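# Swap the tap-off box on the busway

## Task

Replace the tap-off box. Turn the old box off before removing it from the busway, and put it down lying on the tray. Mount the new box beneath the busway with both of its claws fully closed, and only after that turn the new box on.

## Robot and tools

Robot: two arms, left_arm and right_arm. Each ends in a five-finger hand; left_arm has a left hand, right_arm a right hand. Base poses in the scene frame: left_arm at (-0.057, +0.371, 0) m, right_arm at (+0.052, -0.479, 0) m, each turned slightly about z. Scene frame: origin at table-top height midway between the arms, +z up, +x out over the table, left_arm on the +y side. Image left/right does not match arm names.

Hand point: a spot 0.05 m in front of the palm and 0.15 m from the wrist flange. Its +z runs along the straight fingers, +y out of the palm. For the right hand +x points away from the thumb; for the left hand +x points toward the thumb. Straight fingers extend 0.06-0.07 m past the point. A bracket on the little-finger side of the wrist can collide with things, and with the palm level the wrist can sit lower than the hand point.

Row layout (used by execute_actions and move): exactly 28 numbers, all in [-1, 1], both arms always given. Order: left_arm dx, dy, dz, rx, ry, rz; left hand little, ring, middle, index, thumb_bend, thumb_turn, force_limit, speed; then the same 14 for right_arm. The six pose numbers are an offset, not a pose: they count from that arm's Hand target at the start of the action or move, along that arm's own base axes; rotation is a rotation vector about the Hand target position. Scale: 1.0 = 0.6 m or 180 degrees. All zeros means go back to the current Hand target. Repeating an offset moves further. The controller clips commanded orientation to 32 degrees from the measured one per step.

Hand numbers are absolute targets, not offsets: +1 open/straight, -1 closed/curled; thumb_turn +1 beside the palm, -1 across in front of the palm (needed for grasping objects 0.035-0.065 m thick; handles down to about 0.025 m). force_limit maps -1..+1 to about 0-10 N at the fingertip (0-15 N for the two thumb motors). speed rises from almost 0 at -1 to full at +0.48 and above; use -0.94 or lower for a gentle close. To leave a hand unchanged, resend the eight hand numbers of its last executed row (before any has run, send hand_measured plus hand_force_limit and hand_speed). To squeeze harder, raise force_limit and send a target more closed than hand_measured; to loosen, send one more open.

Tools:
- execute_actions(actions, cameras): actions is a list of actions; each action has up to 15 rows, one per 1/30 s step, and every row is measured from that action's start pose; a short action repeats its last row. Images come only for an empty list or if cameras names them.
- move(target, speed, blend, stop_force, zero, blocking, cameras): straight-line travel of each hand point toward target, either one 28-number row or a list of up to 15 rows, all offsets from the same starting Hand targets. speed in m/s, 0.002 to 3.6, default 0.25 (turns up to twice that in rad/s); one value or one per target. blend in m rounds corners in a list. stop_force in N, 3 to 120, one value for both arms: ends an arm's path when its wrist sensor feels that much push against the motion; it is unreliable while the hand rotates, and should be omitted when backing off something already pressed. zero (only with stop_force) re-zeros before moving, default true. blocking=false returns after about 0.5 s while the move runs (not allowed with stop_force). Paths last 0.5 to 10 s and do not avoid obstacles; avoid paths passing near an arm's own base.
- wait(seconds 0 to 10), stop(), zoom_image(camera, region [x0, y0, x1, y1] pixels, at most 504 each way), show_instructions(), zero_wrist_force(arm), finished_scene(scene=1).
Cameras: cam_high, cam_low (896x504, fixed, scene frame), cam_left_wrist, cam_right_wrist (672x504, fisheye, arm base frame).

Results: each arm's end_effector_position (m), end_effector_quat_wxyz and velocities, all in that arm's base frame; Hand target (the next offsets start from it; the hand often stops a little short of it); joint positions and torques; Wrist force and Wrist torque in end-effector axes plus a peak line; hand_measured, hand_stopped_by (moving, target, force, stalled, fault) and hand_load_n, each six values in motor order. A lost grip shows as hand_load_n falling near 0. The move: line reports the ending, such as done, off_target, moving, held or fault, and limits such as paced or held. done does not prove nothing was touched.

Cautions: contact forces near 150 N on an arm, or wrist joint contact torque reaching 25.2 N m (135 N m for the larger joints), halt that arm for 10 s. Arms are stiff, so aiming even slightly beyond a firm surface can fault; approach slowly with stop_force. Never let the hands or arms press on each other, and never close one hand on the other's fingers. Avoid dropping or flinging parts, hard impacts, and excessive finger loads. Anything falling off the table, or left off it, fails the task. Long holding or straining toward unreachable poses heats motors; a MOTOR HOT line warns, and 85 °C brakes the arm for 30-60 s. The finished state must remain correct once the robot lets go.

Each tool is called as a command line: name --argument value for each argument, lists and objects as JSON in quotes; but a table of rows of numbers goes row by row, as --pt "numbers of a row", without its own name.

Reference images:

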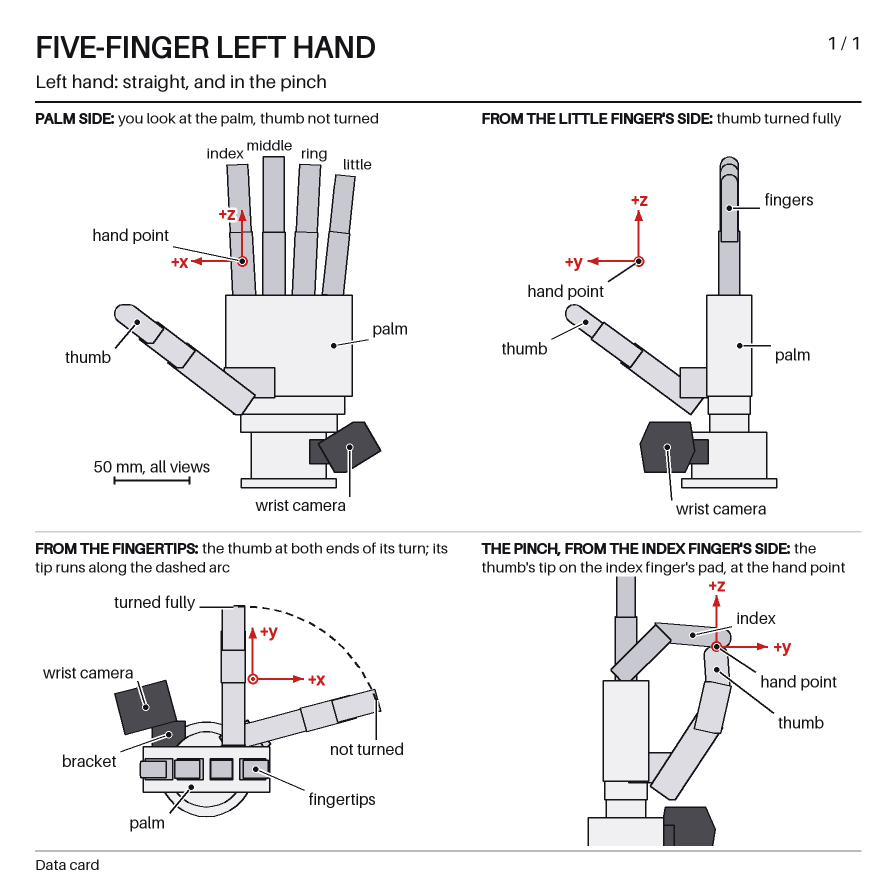

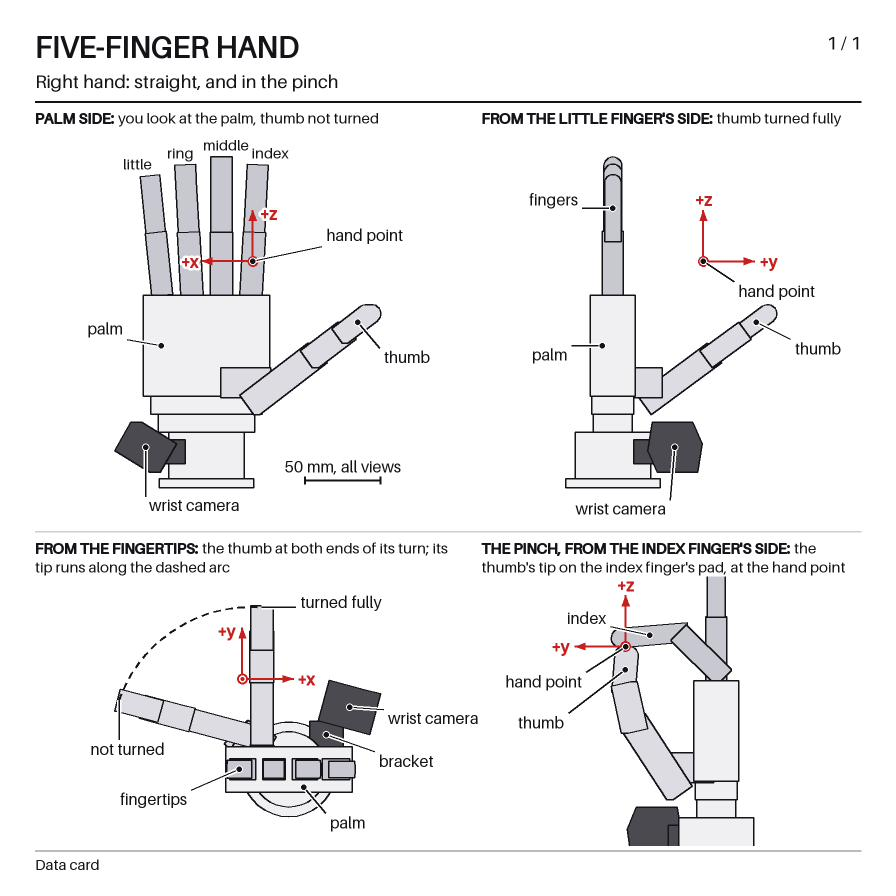

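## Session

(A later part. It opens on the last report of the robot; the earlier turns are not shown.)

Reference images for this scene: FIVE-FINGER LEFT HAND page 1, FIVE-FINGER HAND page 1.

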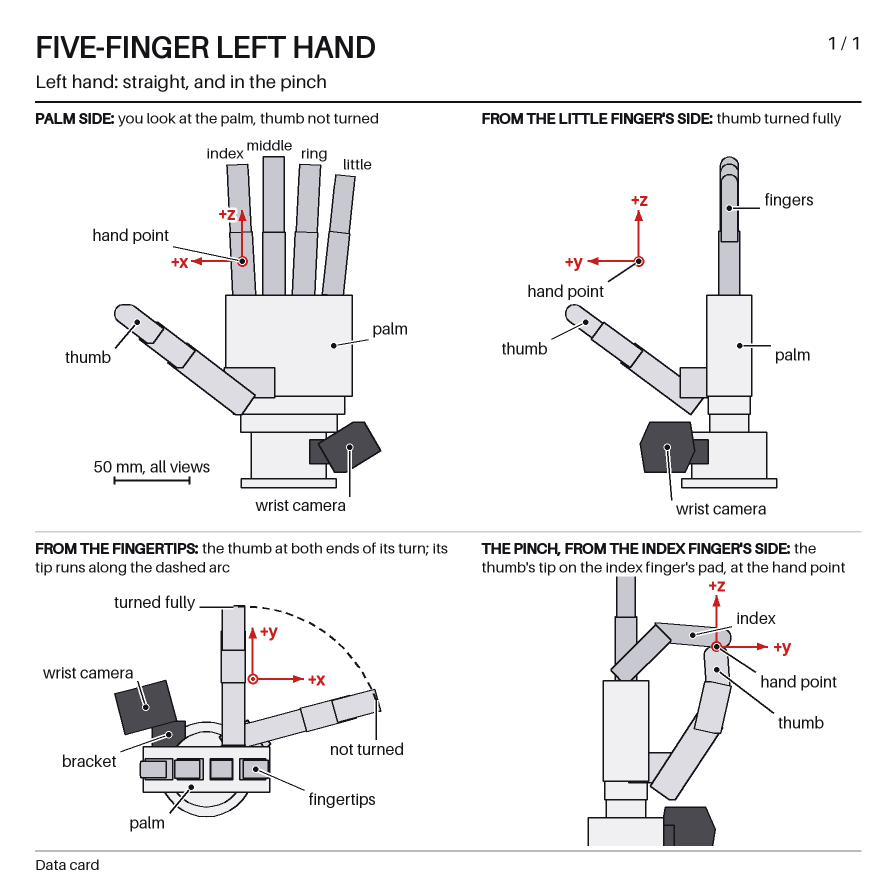

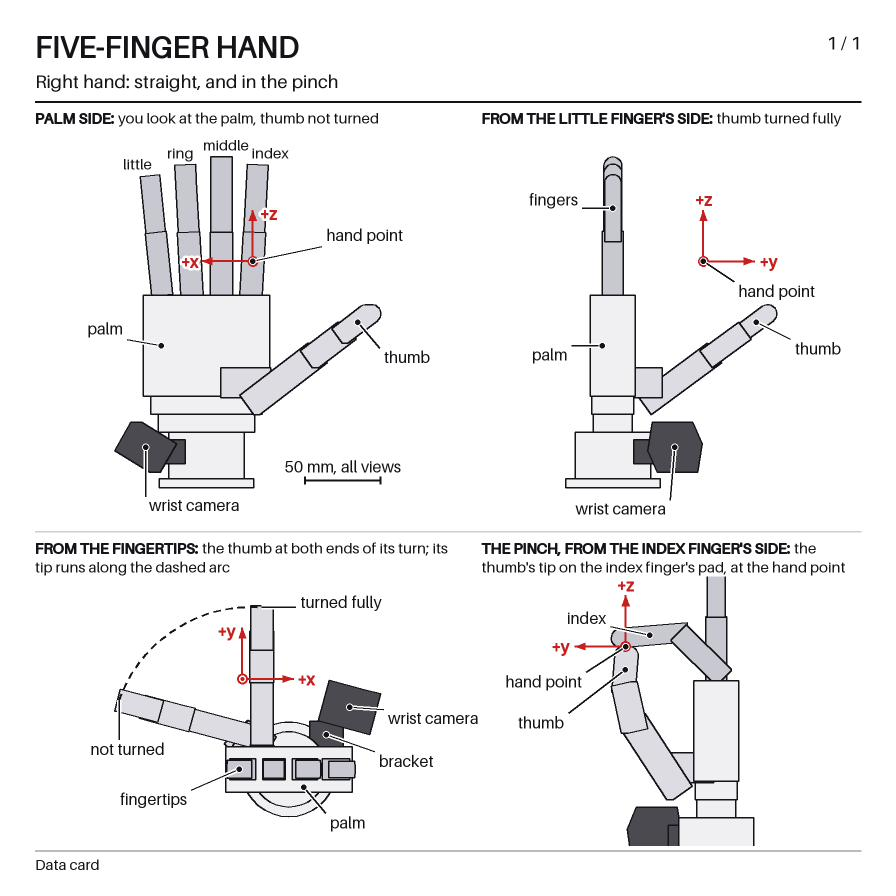

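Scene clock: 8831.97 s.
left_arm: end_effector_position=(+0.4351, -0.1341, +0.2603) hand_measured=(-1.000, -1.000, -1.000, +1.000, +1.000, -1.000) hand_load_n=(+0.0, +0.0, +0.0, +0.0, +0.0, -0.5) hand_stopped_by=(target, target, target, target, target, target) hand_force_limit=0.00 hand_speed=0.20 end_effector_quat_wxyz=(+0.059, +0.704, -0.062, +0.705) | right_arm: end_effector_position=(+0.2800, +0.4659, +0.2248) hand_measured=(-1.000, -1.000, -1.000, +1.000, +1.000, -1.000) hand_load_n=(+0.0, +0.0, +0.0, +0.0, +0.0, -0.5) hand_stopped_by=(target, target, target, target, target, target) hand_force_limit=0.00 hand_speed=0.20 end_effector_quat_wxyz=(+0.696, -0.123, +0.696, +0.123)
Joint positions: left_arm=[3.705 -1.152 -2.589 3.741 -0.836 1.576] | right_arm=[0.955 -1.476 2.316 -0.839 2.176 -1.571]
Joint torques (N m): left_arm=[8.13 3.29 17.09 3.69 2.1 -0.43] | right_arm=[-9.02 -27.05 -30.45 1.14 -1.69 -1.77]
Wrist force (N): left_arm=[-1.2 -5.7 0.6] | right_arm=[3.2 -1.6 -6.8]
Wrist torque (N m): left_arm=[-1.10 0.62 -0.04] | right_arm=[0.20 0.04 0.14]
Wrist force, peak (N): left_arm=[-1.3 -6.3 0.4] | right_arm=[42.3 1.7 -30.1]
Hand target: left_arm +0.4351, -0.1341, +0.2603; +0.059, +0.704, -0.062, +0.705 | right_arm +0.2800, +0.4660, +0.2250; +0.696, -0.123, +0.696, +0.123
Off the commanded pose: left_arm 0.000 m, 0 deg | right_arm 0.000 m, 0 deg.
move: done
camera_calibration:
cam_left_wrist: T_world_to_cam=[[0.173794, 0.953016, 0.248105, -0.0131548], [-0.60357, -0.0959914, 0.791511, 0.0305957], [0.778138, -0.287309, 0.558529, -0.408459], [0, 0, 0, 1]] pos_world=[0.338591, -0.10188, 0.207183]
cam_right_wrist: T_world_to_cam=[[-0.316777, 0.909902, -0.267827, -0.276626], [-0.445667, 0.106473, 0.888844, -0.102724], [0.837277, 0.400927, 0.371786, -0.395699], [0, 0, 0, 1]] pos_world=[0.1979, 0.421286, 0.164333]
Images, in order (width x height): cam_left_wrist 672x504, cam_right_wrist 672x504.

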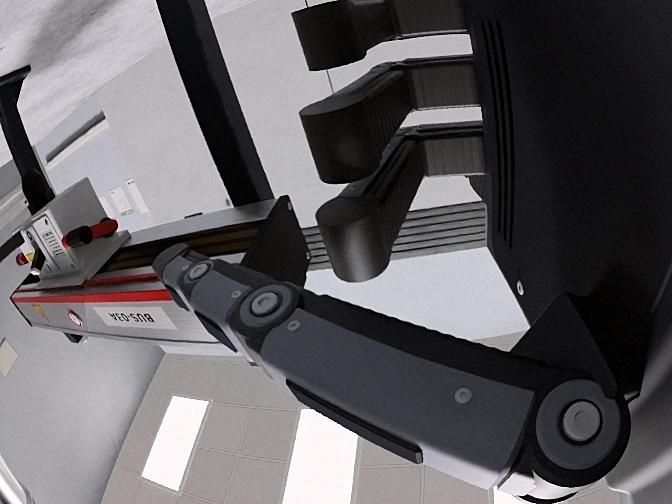

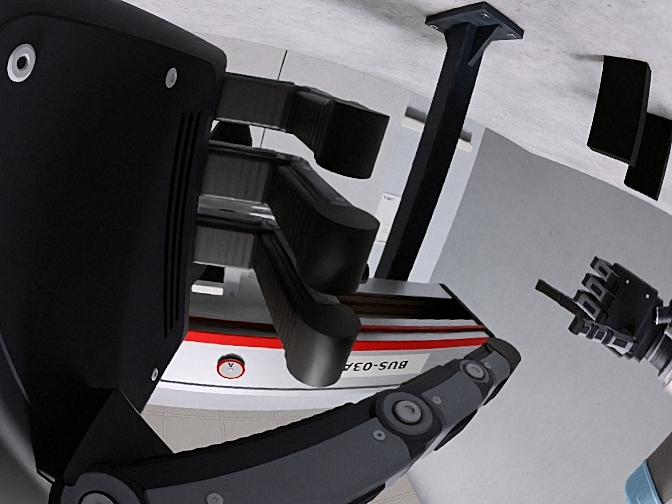

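move --pt "0 0 0 0 0 0 -1 -1 -1 1 1 -1 0 0.2 0 0 -0.0417 0 0 0 -1 -1 -1 1 1 -1 0 0.2" --pt "0 0 0 0 0 0 -1 -1 -1 1 1 -1 0 0.2 -0.15 -0.055 -0.0417 0 0 0 -1 -1 -1 1 1 -1 0 0.2" --speed 0.12 --blend '[0.015, 0]' --cameras '["all"]'

zoom_image --camera "cam_left_wrist" --region '[0, 160, 130, 290]'

zoom_image --camera "cam_right_wrist" --region '[180, 180, 500, 400]'

zoom_image --camera "cam_low" --region '[290, 30, 560, 250]'

Scene clock: 8843.87 s.
left_arm: end_effector_position=(+0.4351, -0.1341, +0.2603) hand_measured=(-1.000, -1.000, -1.000, +1.000, +1.000, -1.000) hand_load_n=(+0.0, +0.0, +0.0, +0.0, +0.0, +0.0) hand_stopped_by=(target, target, target, target, target, target) hand_force_limit=0.00 hand_speed=0.20 end_effector_quat_wxyz=(+0.059, +0.704, -0.062, +0.705) | right_arm: end_effector_position=(+0.1900, +0.4330, +0.2000) hand_measured=(-1.000, -1.000, -1.000, +1.000, +1.000, -1.000) hand_load_n=(+0.0, +0.0, +0.0, +0.0, +0.0, +0.0) hand_stopped_by=(target, target, target, target, target, target) hand_force_limit=0.00 hand_speed=0.20 end_effector_quat_wxyz=(+0.696, -0.123, +0.696, +0.123)
Joint positions: left_arm=[3.705 -1.152 -2.589 3.741 -0.836 1.576] | right_arm=[1.18 -1.501 2.446 -0.945 2.4 -1.571]
Joint torques (N m): left_arm=[8.54 3.24 16.52 3.65 2.11 -0.46] | right_arm=[9.11 -14.18 -29.48 1.38 1.94 -0.76]
Wrist force (N): left_arm=[-1.3 -5.7 0.7] | right_arm=[3.1 -1.7 -7.1]
Wrist torque (N m): left_arm=[-1.11 0.64 -0.05] | right_arm=[0.20 0.06 0.14]
Wrist force, peak (N): left_arm=[-1.4 -6.1 0.3] | right_arm=[3.1 -1.8 -8.2]
Hand target: left_arm +0.4351, -0.1341, +0.2603; +0.059, +0.704, -0.062, +0.705 | right_arm +0.1900, +0.4330, +0.2000; +0.696, -0.123, +0.696, +0.123
Off the commanded pose: left_arm 0.000 m, 0 deg | right_arm 0.000 m, 0 deg.
move: done; blend cut to 0.0125 m at target 1
camera_calibration:
cam_left_wrist: T_world_to_cam=[[0.173794, 0.953016, 0.248105, -0.0131548], [-0.60357, -0.0959914, 0.791511, 0.0305957], [0.778138, -0.287309, 0.558529, -0.408459], [0, 0, 0, 1]] pos_world=[0.338591, -0.10188, 0.207183]
cam_right_wrist: T_world_to_cam=[[-0.316853, 0.909895, -0.267761, -0.281745], [-0.445908, 0.10626, 0.888749, -0.117023], [0.83712, 0.400999, 0.372061, -0.297989], [0, 0, 0, 1]] pos_world=[0.108, 0.388287, 0.139434]

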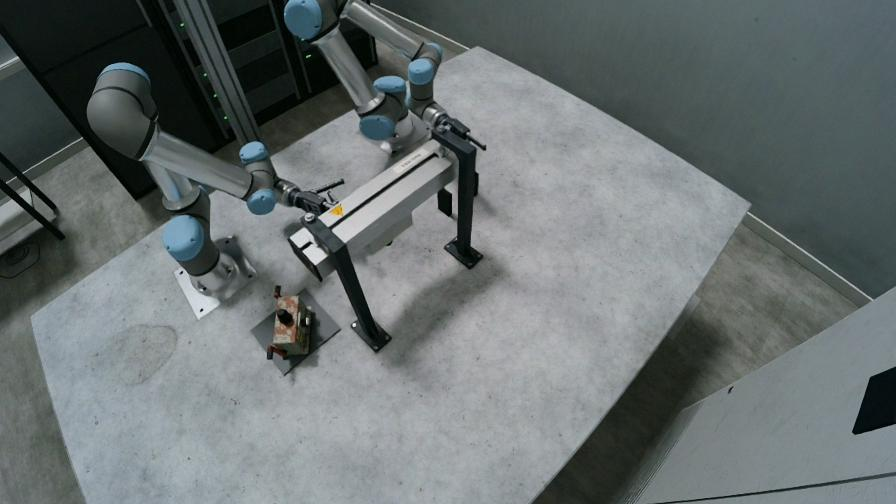

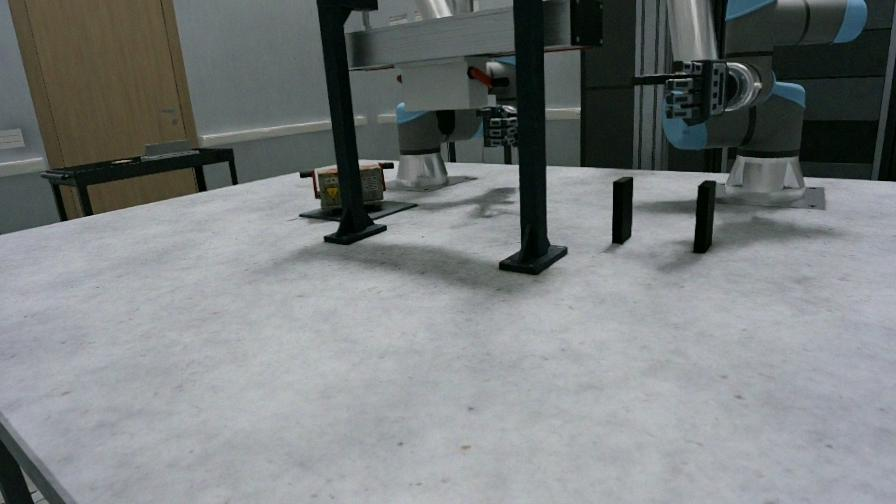

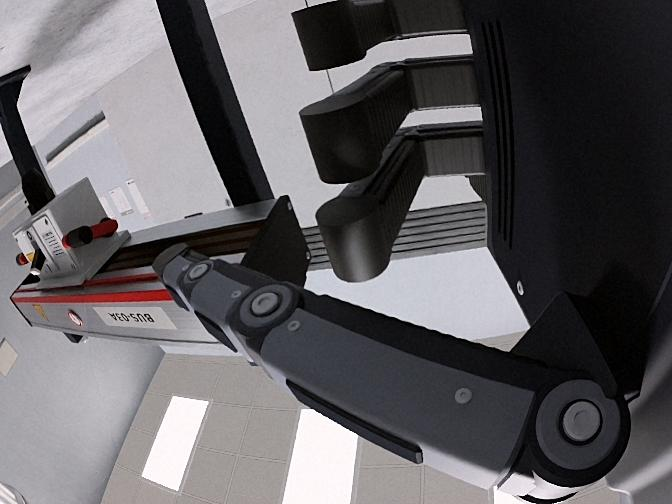

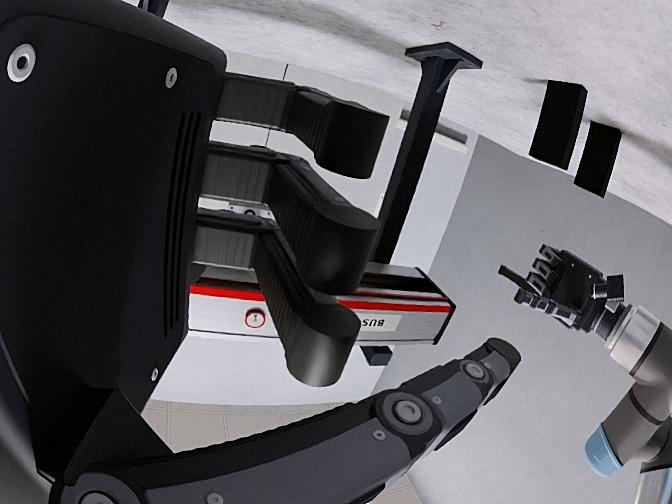

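Scaled by 3.877 from the camera's 672x504 image, which has a finer 960x720 frame.

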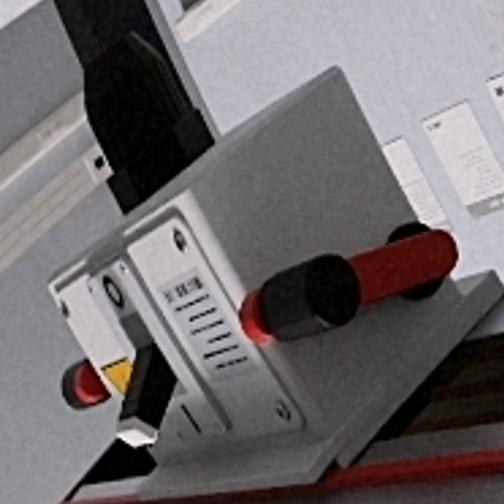

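Scaled by 1.575 from the camera's 672x504 image, which has a finer 960x720 frame.

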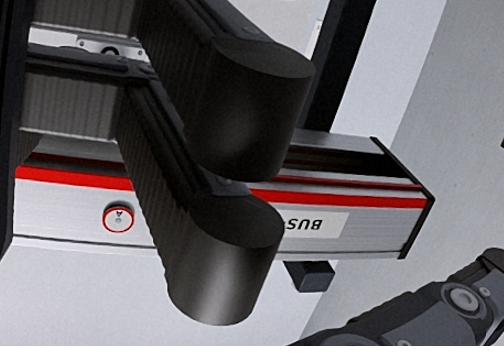

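Scaled by 1.867 from the camera's 896x504 image, which has a finer 1280x720 frame.

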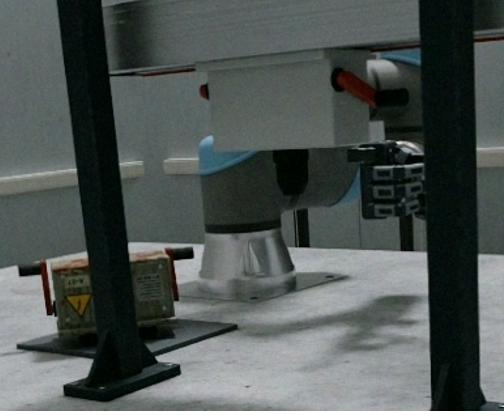

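finished_scene

The scene is finished: the task was done.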